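# Slide out the tray of the unbanded slide box

## Task

Push the inner tray of the slide box that has no band so that it sticks out of its sleeve by several centimetres, and leave it like that; if less than that shows at the end, more extension scores better. The banded slide box must finish upright with its tray closed, otherwise the task fails.

## Robot and tools

Robot: two arms, left_arm and right_arm, each ending in a two-finger gripper. The fingers point along the gripper's +z axis and close along its y axis. end_effector_position is the spot between the finger pads, just under 1 cm behind the tips.

Frame: every pose, velocity and target is given in the scene frame. Its origin sits at table-top height, halfway between the nominal arm bases. +z is up, +x reaches out over the table, and left_arm is on the +y side. Left and right here are not image sides. The true bases sit off their nominal spots; only a BASES line gives calibrated places. Printed hand positions and orientations can be wrong by a few centimetres, more at long reach.

Row layout: every motion command is one row of 16 plain numbers covering both arms, even when only one moves. Order: left x, y, z, qw, qx, qy, qz, opening, then the same 8 for right. x, y, z is an absolute gripper position in metres. qw, qx, qy, qz is an absolute orientation quaternion, w first. Both are in the scene frame. Opening runs from -1 (closed, 0 mm pad gap) to +1 (open, about 87 mm). Intermediate gaps: +0.5 about 69 mm, 0 about 43 mm, -0.5 about 18 mm. Opening is an absolute command, and 0 is a real command, so resend the current value to leave a gripper alone.

execute_actions(actions, cameras): actions is a list of actions. Each action is a table of up to 15 rows, one row per 1/30 s step; a short table repeats its last row until 15 steps pass. Each action lasts 0.5 s. A target more than 0.6 m from a gripper's start position along any of its own axes rejects that action for both arms. The whole call is rejected if any action is malformed or the first fails this check against the last reported state. An empty list just returns state and images. cameras picks images: omitted, null or ["all"] gives all; [] gives none; an unknown name invalidates the call.

move(target, speed, blend, opening_speed, blocking, cameras): target is one 16-number row or a list of up to 15 rows, each row an absolute pose pair as above, with no 0.6 m limit. Grippers travel in straight lines from their Hand target, all paths ending together, lasting at least 0.5 s and at most 10 s. speed is in m/s, 0.002 to 2.9, default 0.25; rotation is capped at twice that in rad/s. Give one value, or one per target. blend, in metres, rounds corners for lists. opening_speed is in opening units per second, at least 0.2. Opening changes on later targets are applied on arrival. blocking=false returns after about 0.5 s while the move continues; a new move replaces it. The result adds a move: line showing how it ended (done, off_target, moving, held, fault) and which limits acted (paced = pose clipped, held = steps withheld). done means at rest within 10 mm and 2 degrees; it does not prove contact or its absence. Paths ignore obstacles and the other arm. Avoid paths passing near an arm's own base, since they can flip its shoulder posture.

wait(seconds, cameras): 0 to 10 s, arms hold their last command; a running move continues. stop(cameras): brakes the running move. zoom_image(camera, region): camera is cam_high, cam_low, cam_left_wrist or cam_right_wrist. region is [x0, y0, x1, y1] pixels, at most 504x504. Images are 896x504. finished_scene(scene): scene is 1 or 2, and it cannot be undone. Scene 1 is practice and may be skipped, but mishaps there still cost.

Result lines: end_effector_position and end_effector_quat_wxyz per arm; Hand target, where the arm is actually being sent, which may fall short of your command, so send the remainder next; Tool commands; grip_measured on the -1..1 scale, off by up to about 1 mm. Joint positions list waist, shoulder, elbow, wrist pitch, yaw and roll, then gripper on a 0..1 scale. Joint torques include gravity. Torque readings 1 to 3 wrap at ±28 N m. Joint velocities read within noise when the arm is still. Action calls also list some step positions. MOTOR HOT appears at 75 °C; at 90 °C the arm folds and idles; at 100 °C it drops.

Control notes: orientation commands are clipped to 40 degrees from the measured one each step. Reuse the same quaternion in every row to hold orientation, not the drifted reported one. An idle arm should get the same full pose and opening from the last result before it stopped, every call. Gravity and friction leave grippers low, short or tilted, and small moves may fail or go sideways. Check the result after each move. To grip, command about 0.04 below grip_measured at first contact.

Avoid: dropping items or knocking anything off the table; releasing moving parts; fast impacts and hard presses (faster moves and targets far past contact push harder); contact between arms or grippers; stretched or straining arms that heat motors; any arm stop. Occasional disturbances may push loose objects. Leave the banded box upright and closed, and push the plain box's tray out several centimetres.

Each tool is called by a JSON object that holds its "method" and its "body", one argument or row to a line.

## Session

{"method": "execute_actions", "body": {
  "actions": []
}}

Scene clock: 0.00 s.
left_arm: end_effector_position=(+0.3307, +0.1846, +0.2158) grip_measured=+0.984 end_effector_quat_wxyz=(+0.591, -0.028, +0.789, -0.166) | right_arm: end_effector_position=(+0.3340, -0.2532, +0.2255) grip_measured=+1.000 end_effector_quat_wxyz=(+0.544, +0.082, +0.835, +0.028)
Joint positions: left_arm=[-0.499 0.859 0.45 0.15 -0.283 -0.384 0.992] | right_arm=[0.031 1.177 0.884 -0.127 0.056 0.175 1]
Joint velocities: within noise
Joint torques (N m): no reading
Heat: left arm: 24 °C; right arm: 32 °C.
Hand target: left_arm +0.3320, +0.1844, +0.2212; +0.595, -0.030, +0.785, -0.168 | right_arm +0.3370, -0.2531, +0.2372; +0.557, +0.082, +0.826, +0.030
Tool commands: left_gripper/opening=+1.0 right_gripper/opening=+1.0

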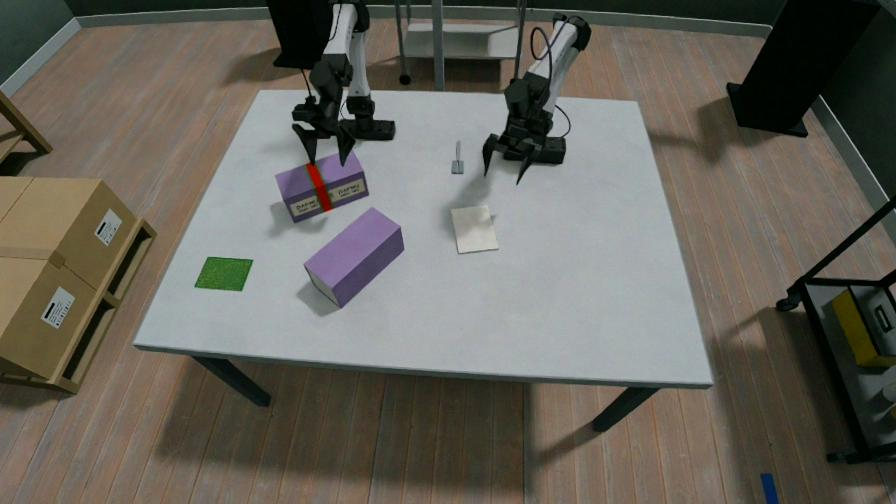

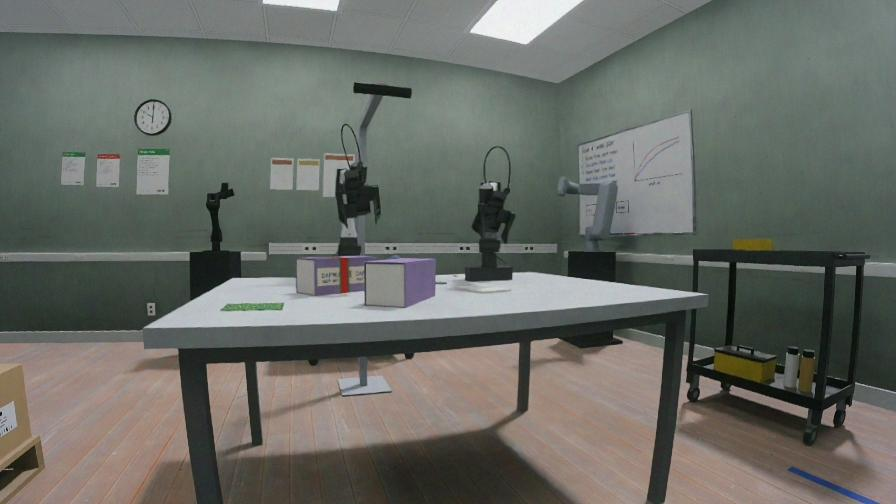

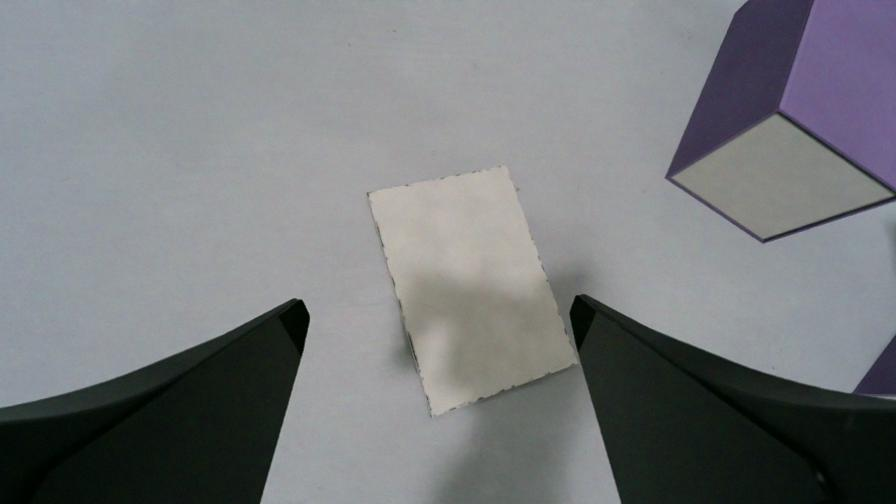

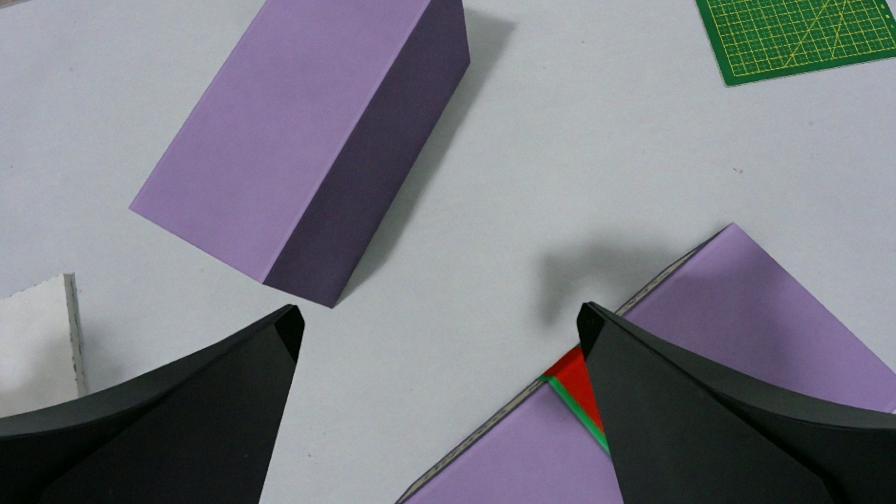

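{"method": "zoom_image", "body": {
  "camera": "cam_high",
  "region": [260, 80, 520, 320]
}}

{"method": "zoom_image", "body": {
  "camera": "cam_left_wrist",
  "region": [560, 0, 896, 300]
}}

Scaled by 1.938 from the camera's 896x504 image, which has a finer 1280x720 frame.

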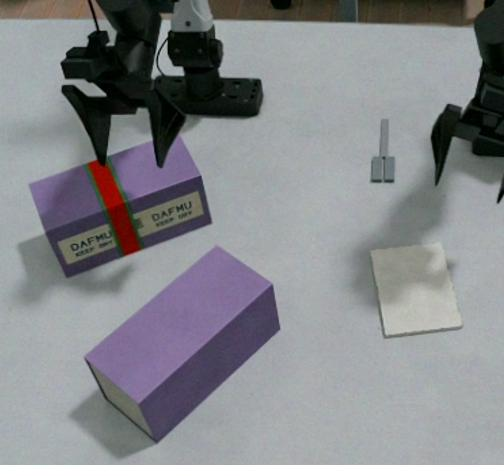

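Scaled by 1.500 from the camera's 896x504 image, which has a finer 1280x720 frame.

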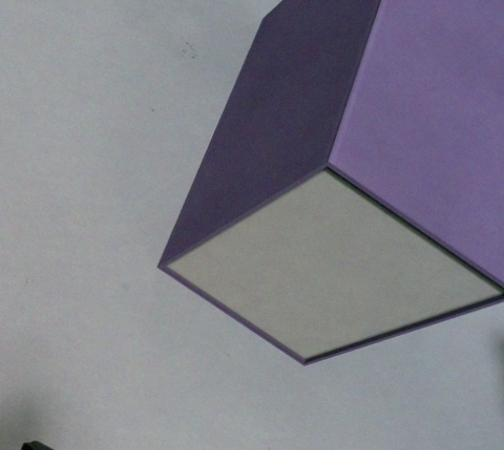

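{"method": "move", "body": {
  "target": [0.3307,0.1846,0.2158,0.591,-0.028,0.789,-0.166,1,0.40,-0.22,0.28,0,0.383,0.924,0,1]
}}

Scene clock: 48.03 s.
left_arm: end_effector_position=(+0.3307, +0.1846, +0.2158) grip_measured=+0.984 end_effector_quat_wxyz=(+0.591, -0.028, +0.789, -0.166) | right_arm: end_effector_position=(+0.3982, -0.2205, +0.2731) grip_measured=+1.000 end_effector_quat_wxyz=(+0.196, +0.388, +0.895, +0.096)
Joint positions: left_arm=[-0.499 0.859 0.45 0.15 -0.283 -0.384 0.992] | right_arm=[0.021 2.171 2.609 -1.568 -0.018 0.826 1]
Joint velocities: within noise
Joint torques (N m): left_arm=[0.05 -1.47 8.12 1.84 0 -0.03] | right_arm=[-1.11 -8.59 7.21 1.18 -0.11 0.12]
Heat: left arm: 28 °C; right arm: 37 °C.
Hand target: left_arm +0.3307, +0.1846, +0.2159; +0.591, -0.028, +0.789, -0.166 | right_arm +0.3995, -0.2201, +0.2795; +0.201, +0.391, +0.892, +0.106
Off the commanded pose: left_arm 0.000 m, 0 deg | right_arm 0.007 m, 25 deg.
joint sent to its limit (right arm) — joint 4 (wrist pitch), lower limit. The joint targets are off in orientation, not in position.
move: off_target (right_arm)

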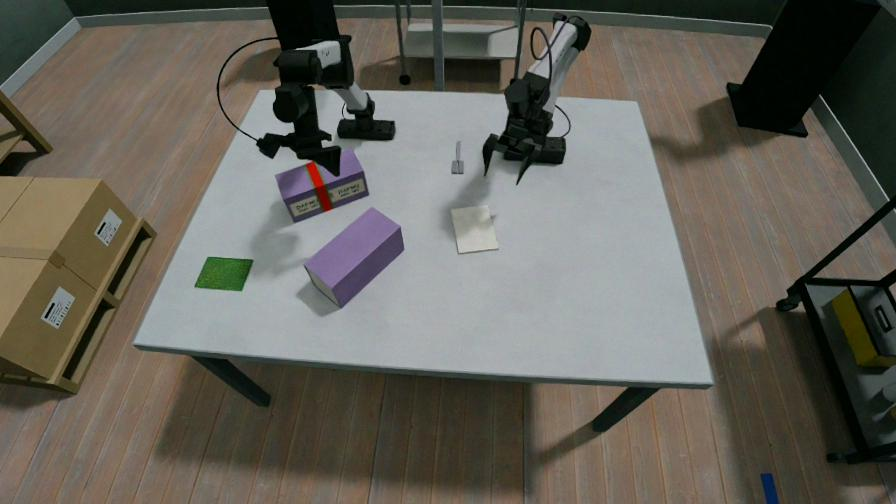

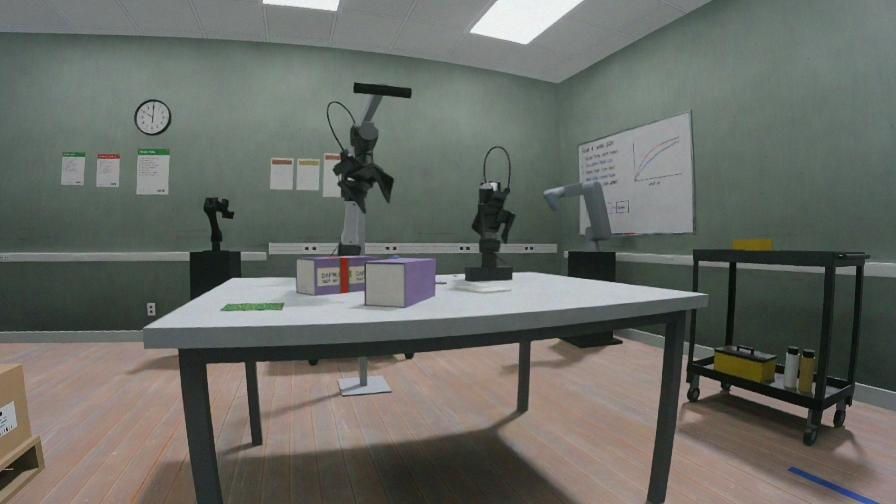

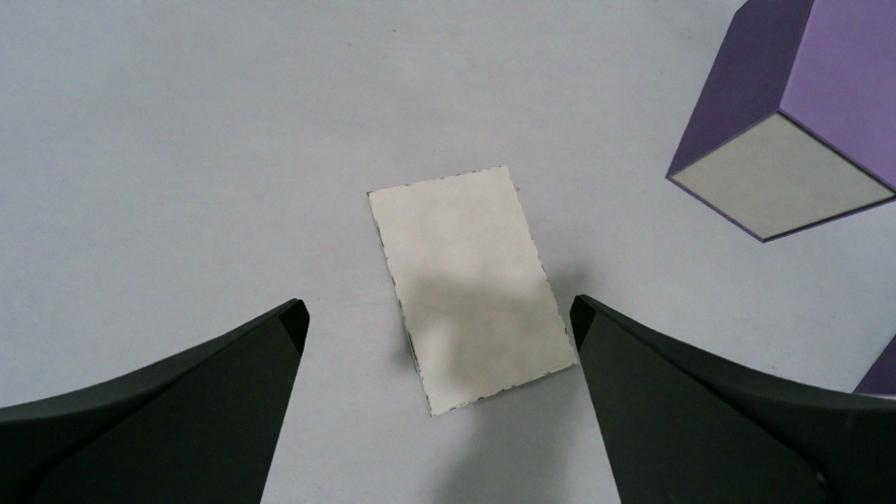

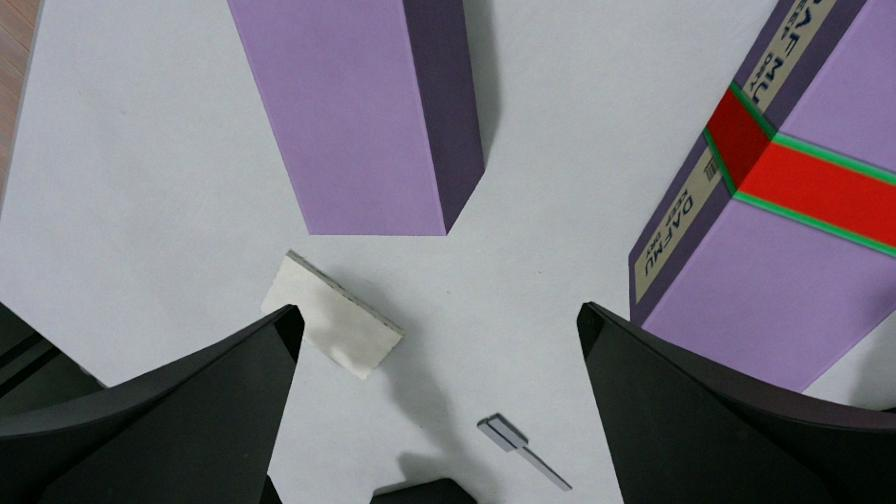

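{"method": "move", "body": {
  "target": [0.3307,0.1846,0.2158,0.591,-0.028,0.789,-0.166,1,0.40,-0.22,0.19,0,0.383,0.924,0,1],
  "cameras": ["cam_high","cam_right_wrist"]
}}

Scene clock: 147.80 s.
left_arm: end_effector_position=(+0.3307, +0.1846, +0.2158) grip_measured=+0.984 end_effector_quat_wxyz=(+0.591, -0.028, +0.789, -0.166) | right_arm: end_effector_position=(+0.4030, -0.2204, +0.1910) grip_measured=+1.000 end_effector_quat_wxyz=(+0.096, +0.393, +0.913, +0.052)
Joint positions: left_arm=[-0.499 0.859 0.45 0.15 -0.283 -0.384 0.992] | right_arm=[0.021 2.313 2.529 -1.569 -0.019 0.82 1]
Joint velocities: within noise
Joint torques (N m): left_arm=[0.1 -1.33 8.12 1.83 -0.02 -0.07] | right_arm=[-0.47 -10.44 4.27 0.74 0.04 -0.04]
Heat: left arm: 31 °C; right arm: 40 °C.
Hand target: left_arm +0.3307, +0.1846, +0.2159; +0.591, -0.028, +0.789, -0.166 | right_arm +0.3995, -0.2200, +0.1896; +0.090, +0.390, +0.915, +0.048
Off the commanded pose: left_arm 0.000 m, 0 deg | right_arm 0.003 m, 13 deg.
joint sent to its limit (right arm) — joint 4 (wrist pitch), lower limit. The joint targets are off in orientation, not in position.
move: off_target (right_arm)
Images, in order (width x height): cam_high 896x504, cam_right_wrist 896x504.

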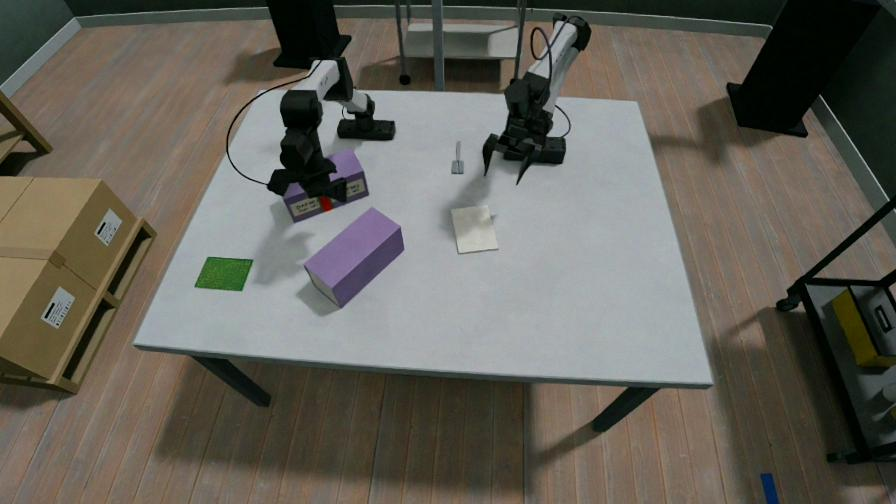

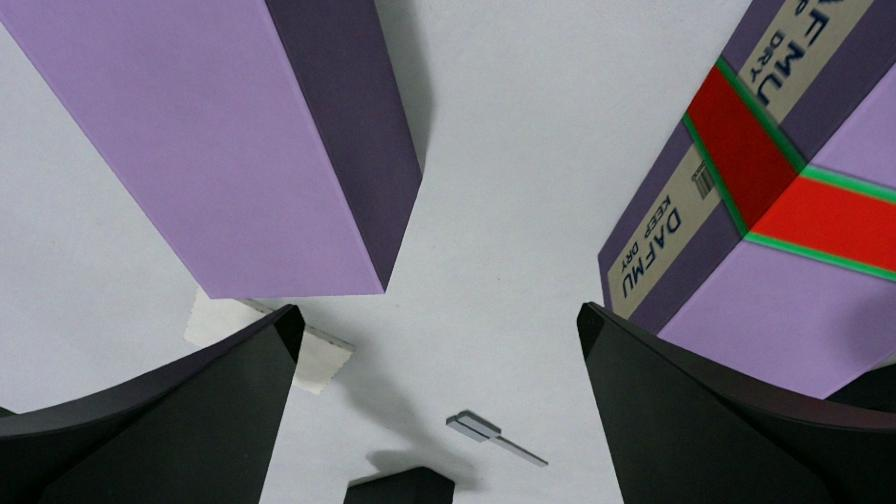

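{"method": "move", "body": {
  "target": [0.3307,0.1846,0.2158,0.591,-0.028,0.789,-0.166,1,0.47,-0.16,0.18,0,0.383,0.924,0,1],
  "cameras": ["cam_high","cam_right_wrist"]
}}

Scene clock: 208.30 s.
left_arm: end_effector_position=(+0.3307, +0.1846, +0.2158) grip_measured=+0.984 end_effector_quat_wxyz=(+0.591, -0.028, +0.789, -0.166) | right_arm: end_effector_position=(+0.4592, -0.1590, +0.1692) grip_measured=+1.000 end_effector_quat_wxyz=(+0.141, +0.397, +0.902, +0.094)
Joint positions: left_arm=[-0.499 0.859 0.45 0.15 -0.283 -0.384 0.992] | right_arm=[0.134 2.54 2.832 -1.524 -0.019 0.949 1]
Joint velocities: within noise
Joint torques (N m): left_arm=[-0.03 -1.55 8.18 1.79 0.03 -0.03] | right_arm=[-1.18 -11.14 7.69 1.37 -0.01 0.11]
Heat: left arm: 32 °C; right arm: 41 °C.
Hand target: left_arm +0.3307, +0.1846, +0.2159; +0.591, -0.028, +0.789, -0.166 | right_arm +0.4687, -0.1602, +0.1798; +0.163, +0.400, +0.895, +0.109
Off the commanded pose: left_arm 0.000 m, 0 deg | right_arm 0.015 m, 20 deg.
elbow stopped short (right arm): the move would have taken joint 3 (elbow) straighter than the controller allows.
move: off_target (right_arm)
Images, in order (width x height): cam_high 896x504, cam_right_wrist 896x504.

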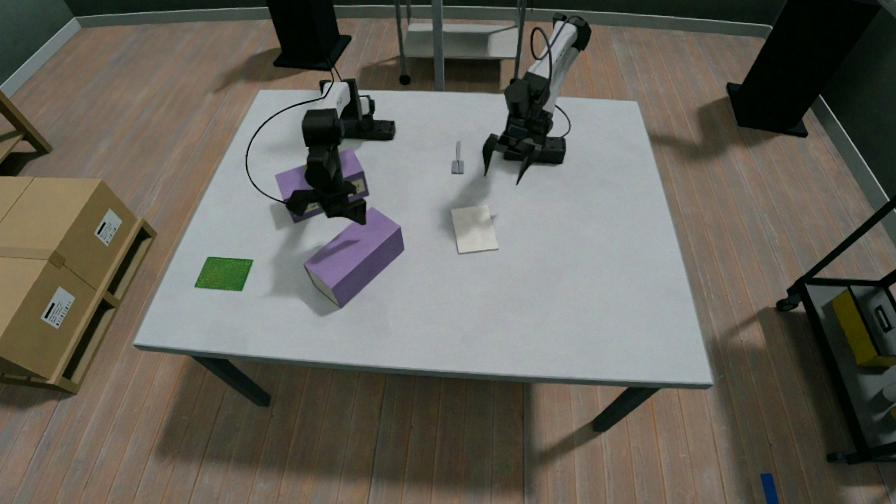

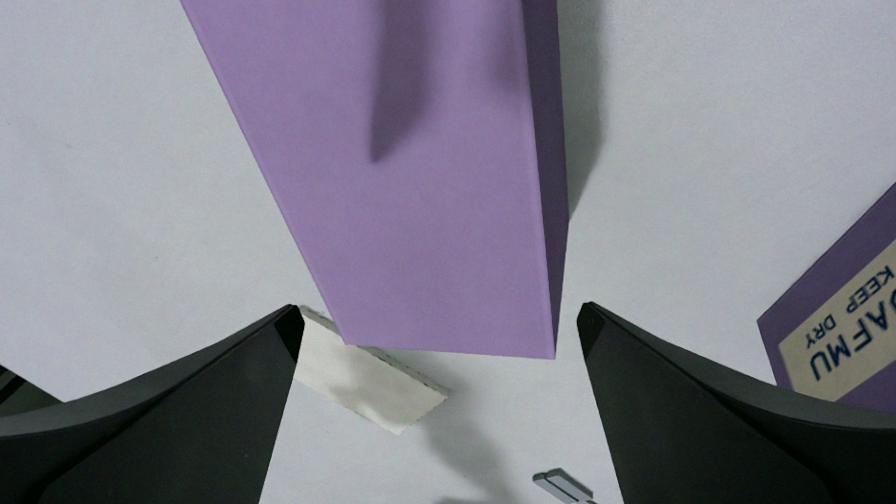

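{"method": "move", "body": {
  "target": [0.31,0.01,0.10,0.558,0.3166,0.7276,-0.2429,-1,0.40,-0.22,0.27,0.196,0.388,0.895,0.096,-1]
}}

Scene clock: 235.83 s.
left_arm: end_effector_position=(+0.3066, +0.0194, +0.0942) grip_measured=-1.000 end_effector_quat_wxyz=(+0.551, +0.311, +0.738, -0.236) | right_arm: end_effector_position=(+0.4066, -0.2176, +0.2530) grip_measured=-0.959 end_effector_quat_wxyz=(+0.180, +0.391, +0.898, +0.091)
Joint positions: left_arm=[-0.818 1.683 0.409 0.986 -0.045 -0.018 0] | right_arm=[0.026 2.2 2.572 -1.535 -0.019 0.834 0.021]
Joint velocities: within noise
Joint torques (N m): left_arm=[-0.44 -4.78 7.58 1.91 0.19 0.05] | right_arm=[-1.01 -12.44 5.11 1.12 0.03 -0.02]
Heat: left arm: 33 °C; right arm: 42 °C.
Hand target: left_arm +0.3098, +0.0104, +0.1002; +0.558, +0.316, +0.728, -0.243 | right_arm +0.4000, -0.2198, +0.2697; +0.196, +0.388, +0.895, +0.096
Off the commanded pose: left_arm 0.012 m, 2 deg | right_arm 0.018 m, 2 deg.
move: off_target (left_arm, right_arm)

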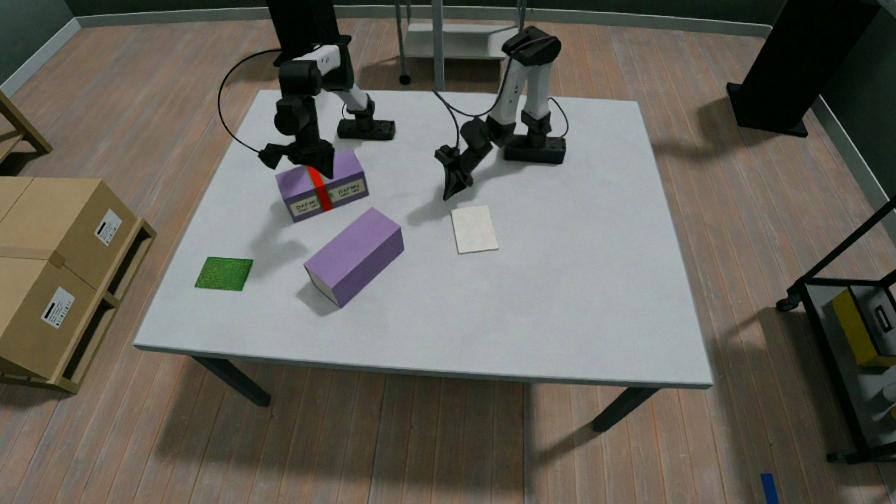

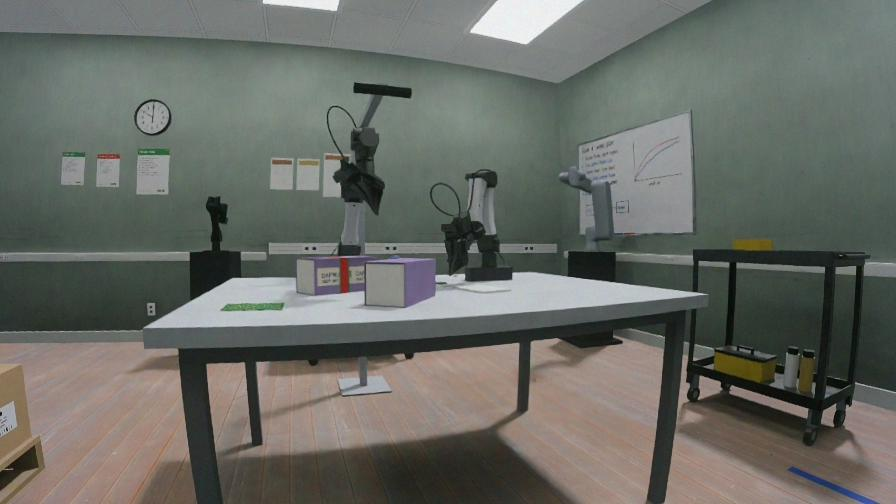

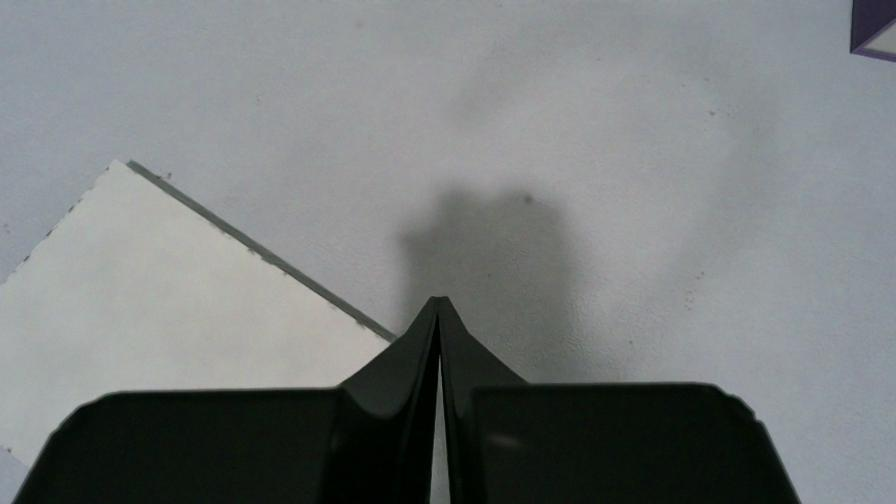

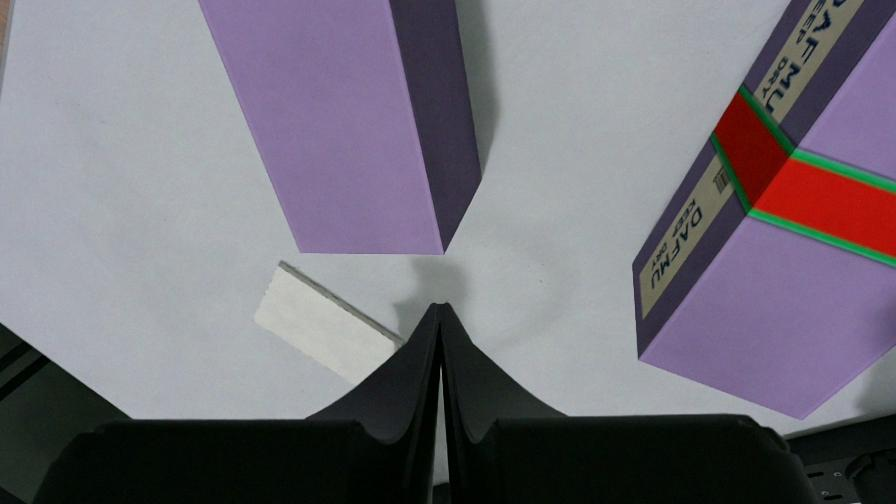

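{"method": "move", "body": {
  "target": [0.37,-0.05,0.13,0.558,0.3166,0.7276,-0.2429,-1,0.40,-0.22,0.27,0.196,0.388,0.895,0.096,-1],
  "cameras": ["cam_high","cam_left_wrist","cam_right_wrist"]
}}

Scene clock: 285.93 s.
left_arm: end_effector_position=(+0.3639, -0.0465, +0.1295) grip_measured=-1.000 end_effector_quat_wxyz=(+0.556, +0.313, +0.730, -0.243) | right_arm: end_effector_position=(+0.4064, -0.2176, +0.2529) grip_measured=-0.959 end_effector_quat_wxyz=(+0.180, +0.390, +0.898, +0.091)
Joint positions: left_arm=[-0.813 1.824 0.793 0.766 -0.026 -0.014 0] | right_arm=[0.026 2.2 2.572 -1.536 -0.019 0.834 0.021]
Joint velocities: within noise
Joint torques (N m): left_arm=[0.8 -7.15 8.72 1.78 0.14 0.03] | right_arm=[-0.99 -12.44 5.11 1.12 0.03 -0.04]
Heat: left arm: 34 °C; right arm: 51 °C.
Hand target: left_arm +0.3698, -0.0499, +0.1301; +0.558, +0.317, +0.728, -0.243 | right_arm +0.3999, -0.2198, +0.2697; +0.196, +0.388, +0.895, +0.096
Off the commanded pose: left_arm 0.007 m, 1 deg | right_arm 0.018 m, 2 deg.
move: off_target (right_arm)
Images, in order (width x height): cam_high 896x504, cam_left_wrist 896x504, cam_right_wrist 896x504.

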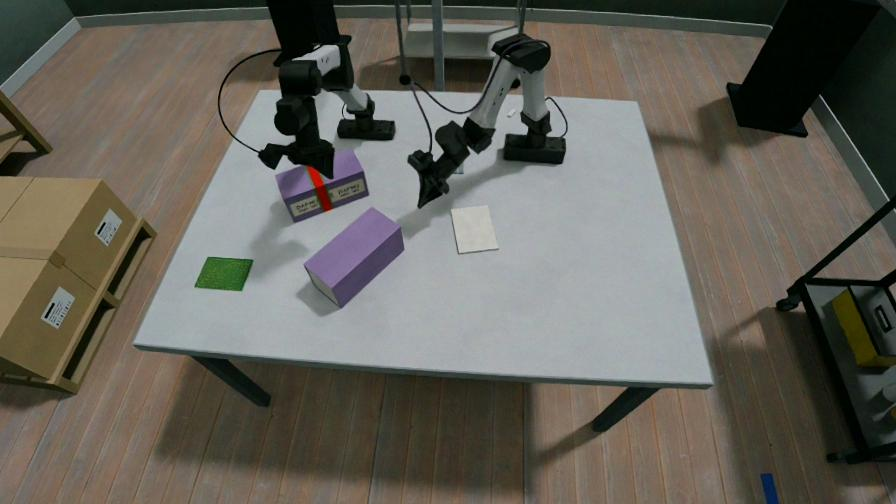

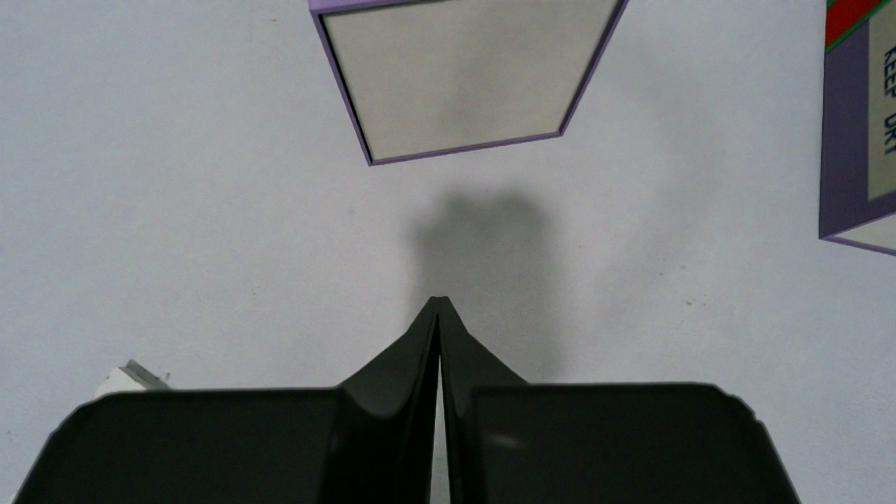

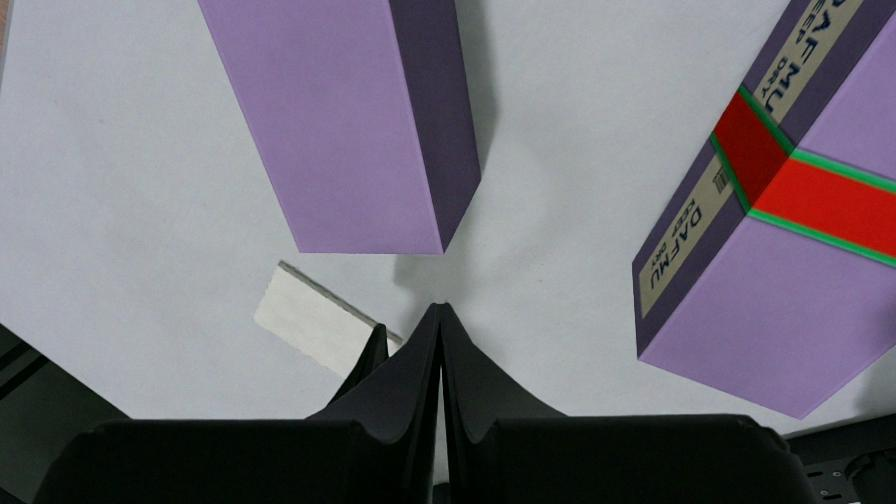

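{"method": "move", "body": {
  "target": [0.415,-0.12,0.065,0.585,0.2677,0.7354,-0.2129,-1,0.40,-0.22,0.26,0.196,0.388,0.895,0.096,-1],
  "speed": 0.15
}}

Scene clock: 304.17 s.
left_arm: end_effector_position=(+0.4116, -0.1127, +0.0632) grip_measured=-1.000 end_effector_quat_wxyz=(+0.577, +0.274, +0.740, -0.209) | right_arm: end_effector_position=(+0.4007, -0.2177, +0.2432) grip_measured=-0.959 end_effector_quat_wxyz=(+0.171, +0.391, +0.900, +0.087)
Joint positions: left_arm=[-0.879 2.262 1.124 0.884 -0.202 -0.044 0] | right_arm=[0.026 2.151 2.449 -1.484 -0.019 0.833 0.021]
Joint velocities: within noise
Joint torques (N m): left_arm=[-0.64 -10.33 8.58 1.92 -0.09 -0.11] | right_arm=[-0.99 -12.7 4.07 1.42 0.03 -0.04]
Heat: left arm: 34 °C; right arm: 52 °C.
Hand target: left_arm +0.4147, -0.1197, +0.0651; +0.585, +0.268, +0.735, -0.213 | right_arm +0.3997, -0.2199, +0.2599; +0.195, +0.388, +0.896, +0.096
Off the commanded pose: left_arm 0.008 m, 1 deg | right_arm 0.017 m, 3 deg.
move: off_target (right_arm)

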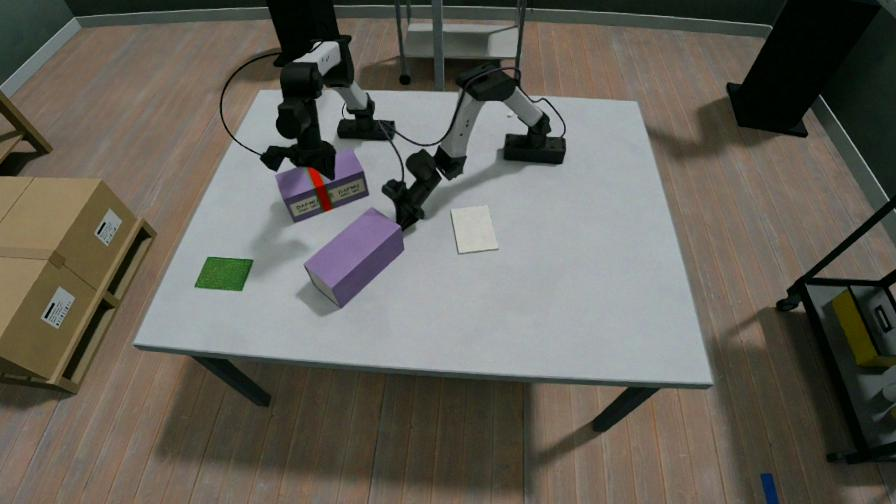

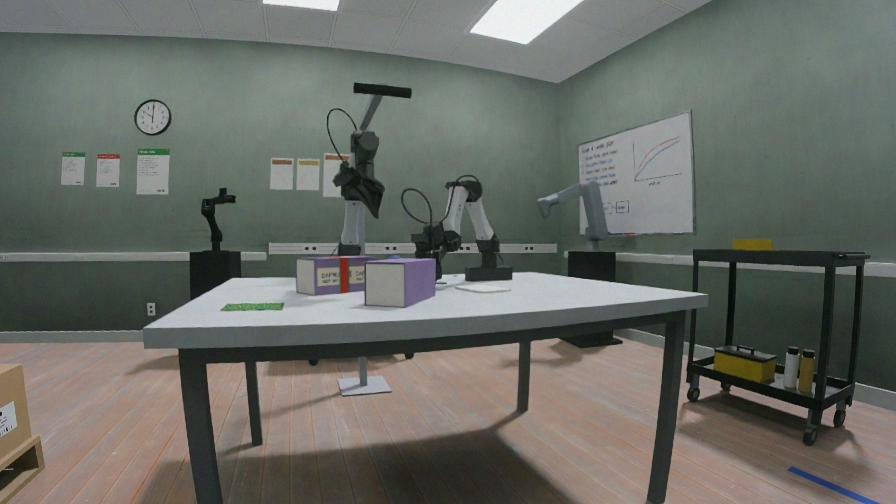

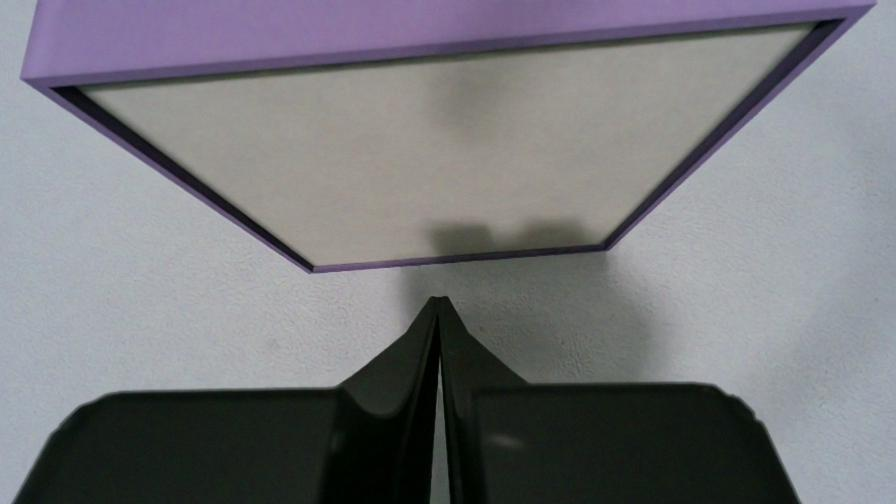

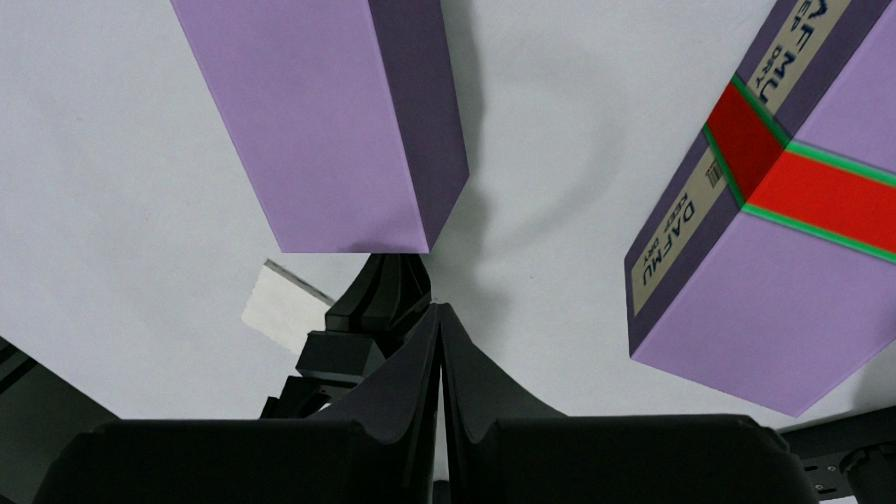

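{"method": "move", "body": {
  "target": [
    [0.430,-0.138,0.065,0.592,0.2418,0.7443,-0.1924,-1,0.40,-0.22,0.26,0.196,0.388,0.895,0.096,-1],
    [0.47,-0.167,0.065,0.592,0.2418,0.7443,-0.1924,-1,0.40,-0.22,0.26,0.196,0.388,0.895,0.096,-1]
  ],
  "speed": 0.05
}}

Scene clock: 323.17 s.
left_arm: end_effector_position=(+0.4629, -0.1646, +0.0701) grip_measured=-1.000 end_effector_quat_wxyz=(+0.592, +0.244, +0.744, -0.191) | right_arm: end_effector_position=(+0.4010, -0.2176, +0.2433) grip_measured=-0.959 end_effector_quat_wxyz=(+0.171, +0.391, +0.900, +0.087)
Joint positions: left_arm=[-0.885 2.451 1.528 0.685 -0.28 -0.063 0] | right_arm=[0.026 2.151 2.449 -1.482 -0.019 0.833 0.021]
Joint velocities: within noise
Joint torques (N m): left_arm=[0.87 -11.77 9.83 1.82 0.09 0] | right_arm=[-1.01 -12.68 4.05 1.43 0.03 -0.04]
Heat: left arm: 36 °C; right arm: 50 °C.
Hand target: left_arm +0.4696, -0.1665, +0.0651; +0.592, +0.242, +0.744, -0.192 | right_arm +0.3997, -0.2199, +0.2599; +0.196, +0.388, +0.896, +0.096
Off the commanded pose: left_arm 0.009 m, 0 deg | right_arm 0.017 m, 3 deg.
move: off_target (right_arm)

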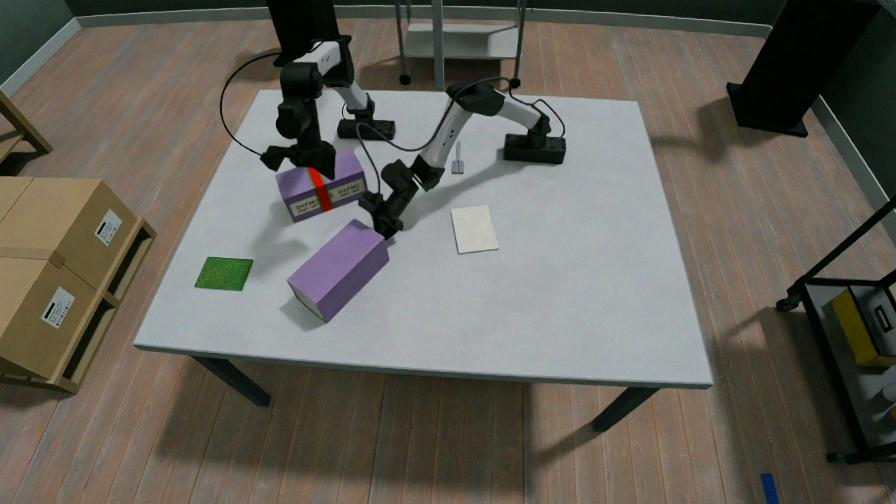

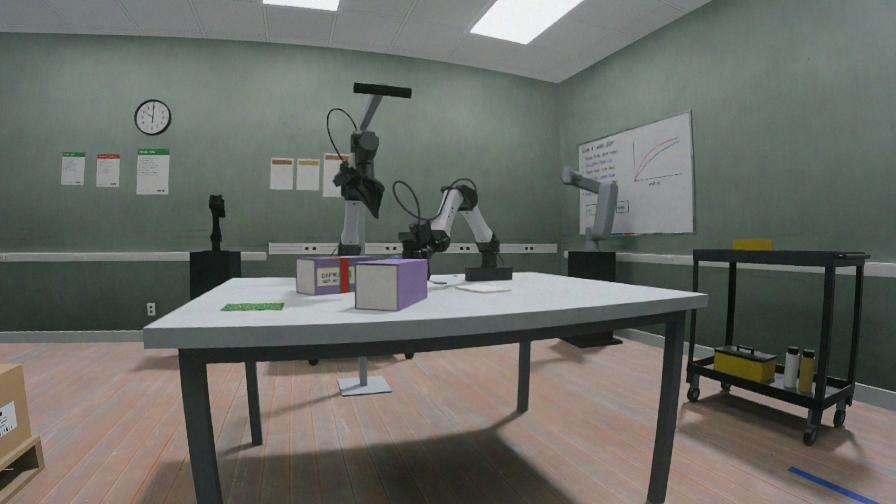

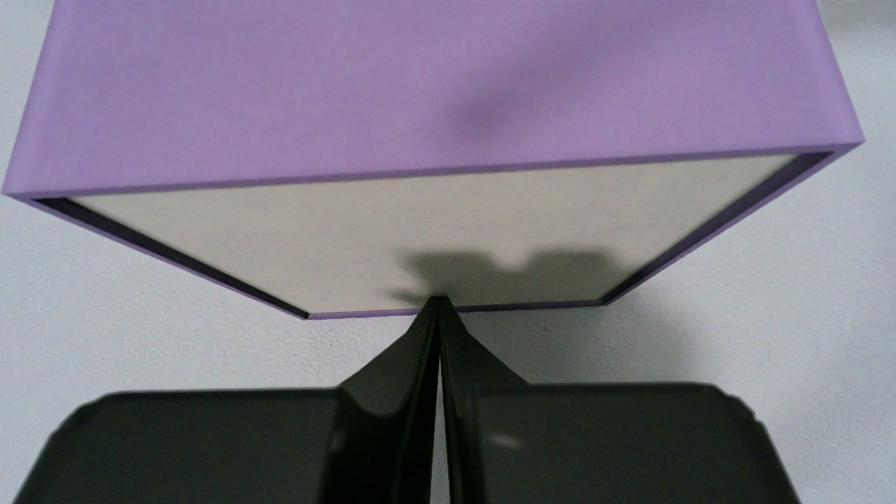

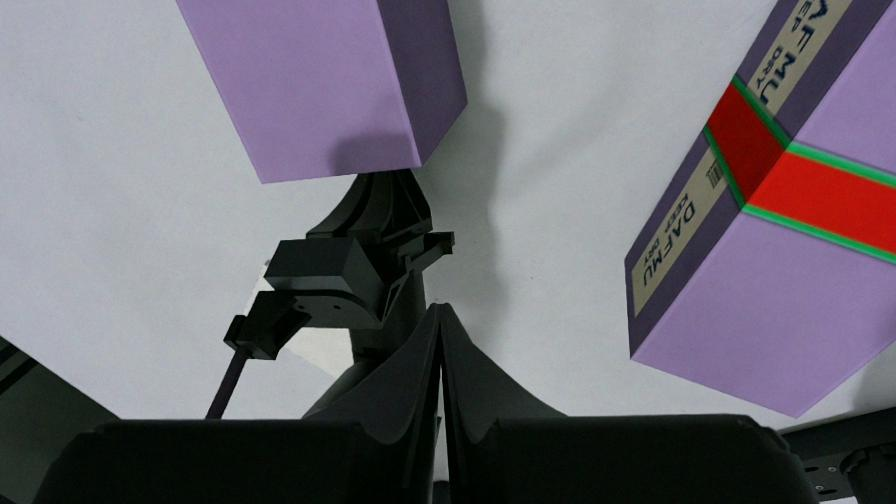

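{"method": "move", "body": {
  "target": [0.46,-0.162,0.062,0.592,0.2418,0.7443,-0.1924,-1,0.55,-0.24,0.18,0.253,-0.209,0.943,0.056,0]
}}

Scene clock: 348.73 s.
left_arm: end_effector_position=(+0.4621, -0.1635, +0.0692) grip_measured=-1.000 end_effector_quat_wxyz=(+0.594, +0.242, +0.743, -0.192) | right_arm: end_effector_position=(+0.5396, -0.2392, +0.1656) grip_measured=+0.000 end_effector_quat_wxyz=(+0.326, -0.195, +0.924, +0.037)
Joint positions: left_arm=[-0.885 2.451 1.515 0.704 -0.28 -0.063 0] | right_arm=[0.01 2.593 2.831 -1.165 -0.2 -0.354 0.5]
Joint velocities: within noise
Joint torques (N m): left_arm=[0.13 -13.79 5.65 1.96 -0.02 -0.06] | right_arm=[-1.11 -11.78 8.39 1.94 -0.27 -0.02]
Heat: left arm: 36 °C; right arm: 49 °C.
Hand target: left_arm +0.4600, -0.1619, +0.0621; +0.592, +0.242, +0.744, -0.192 | right_arm +0.5484, -0.2400, +0.1799; +0.354, -0.199, +0.913, +0.035
Off the commanded pose: left_arm 0.008 m, 0 deg | right_arm 0.018 m, 9 deg.
elbow stopped short (right arm): the move would have taken joint 3 (elbow) straighter than the controller allows.
move: off_target (right_arm)

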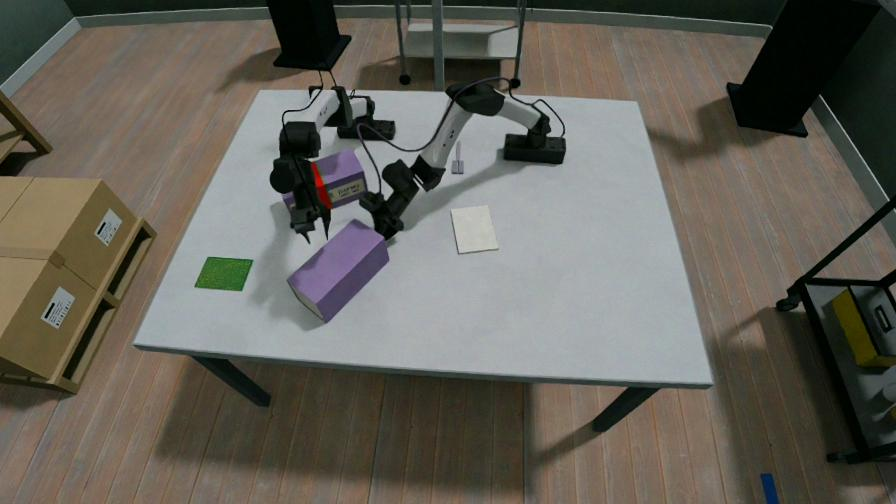

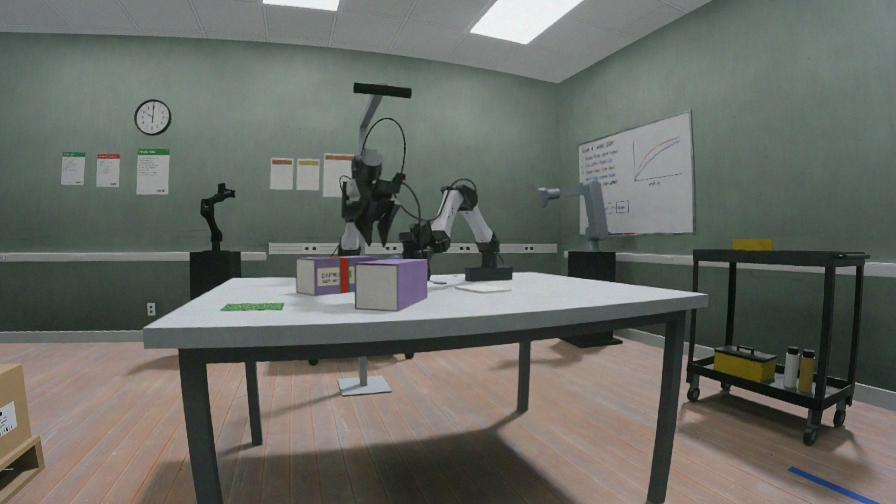

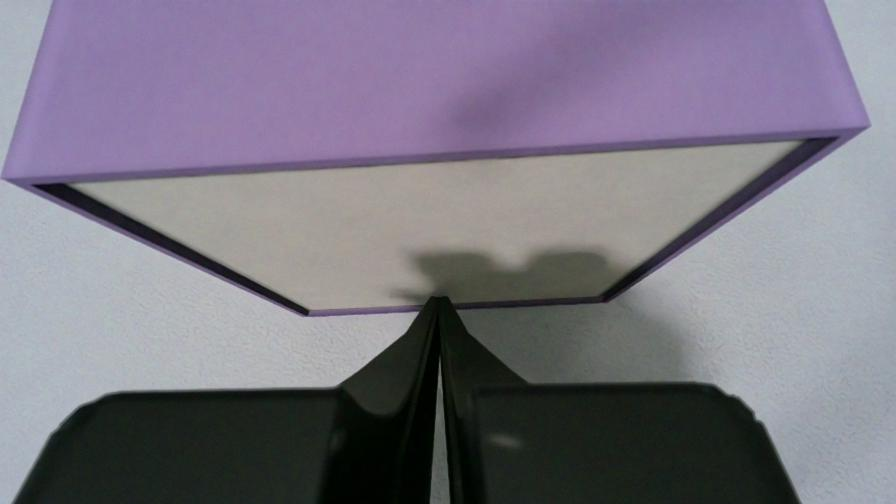

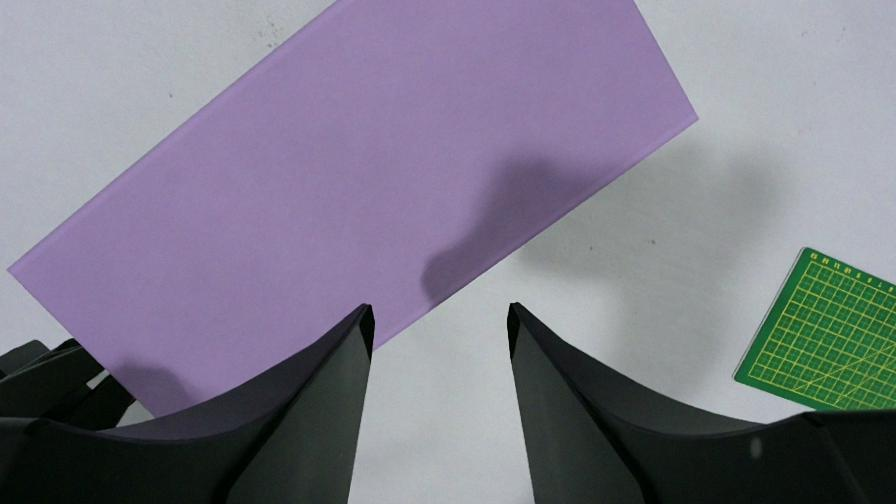

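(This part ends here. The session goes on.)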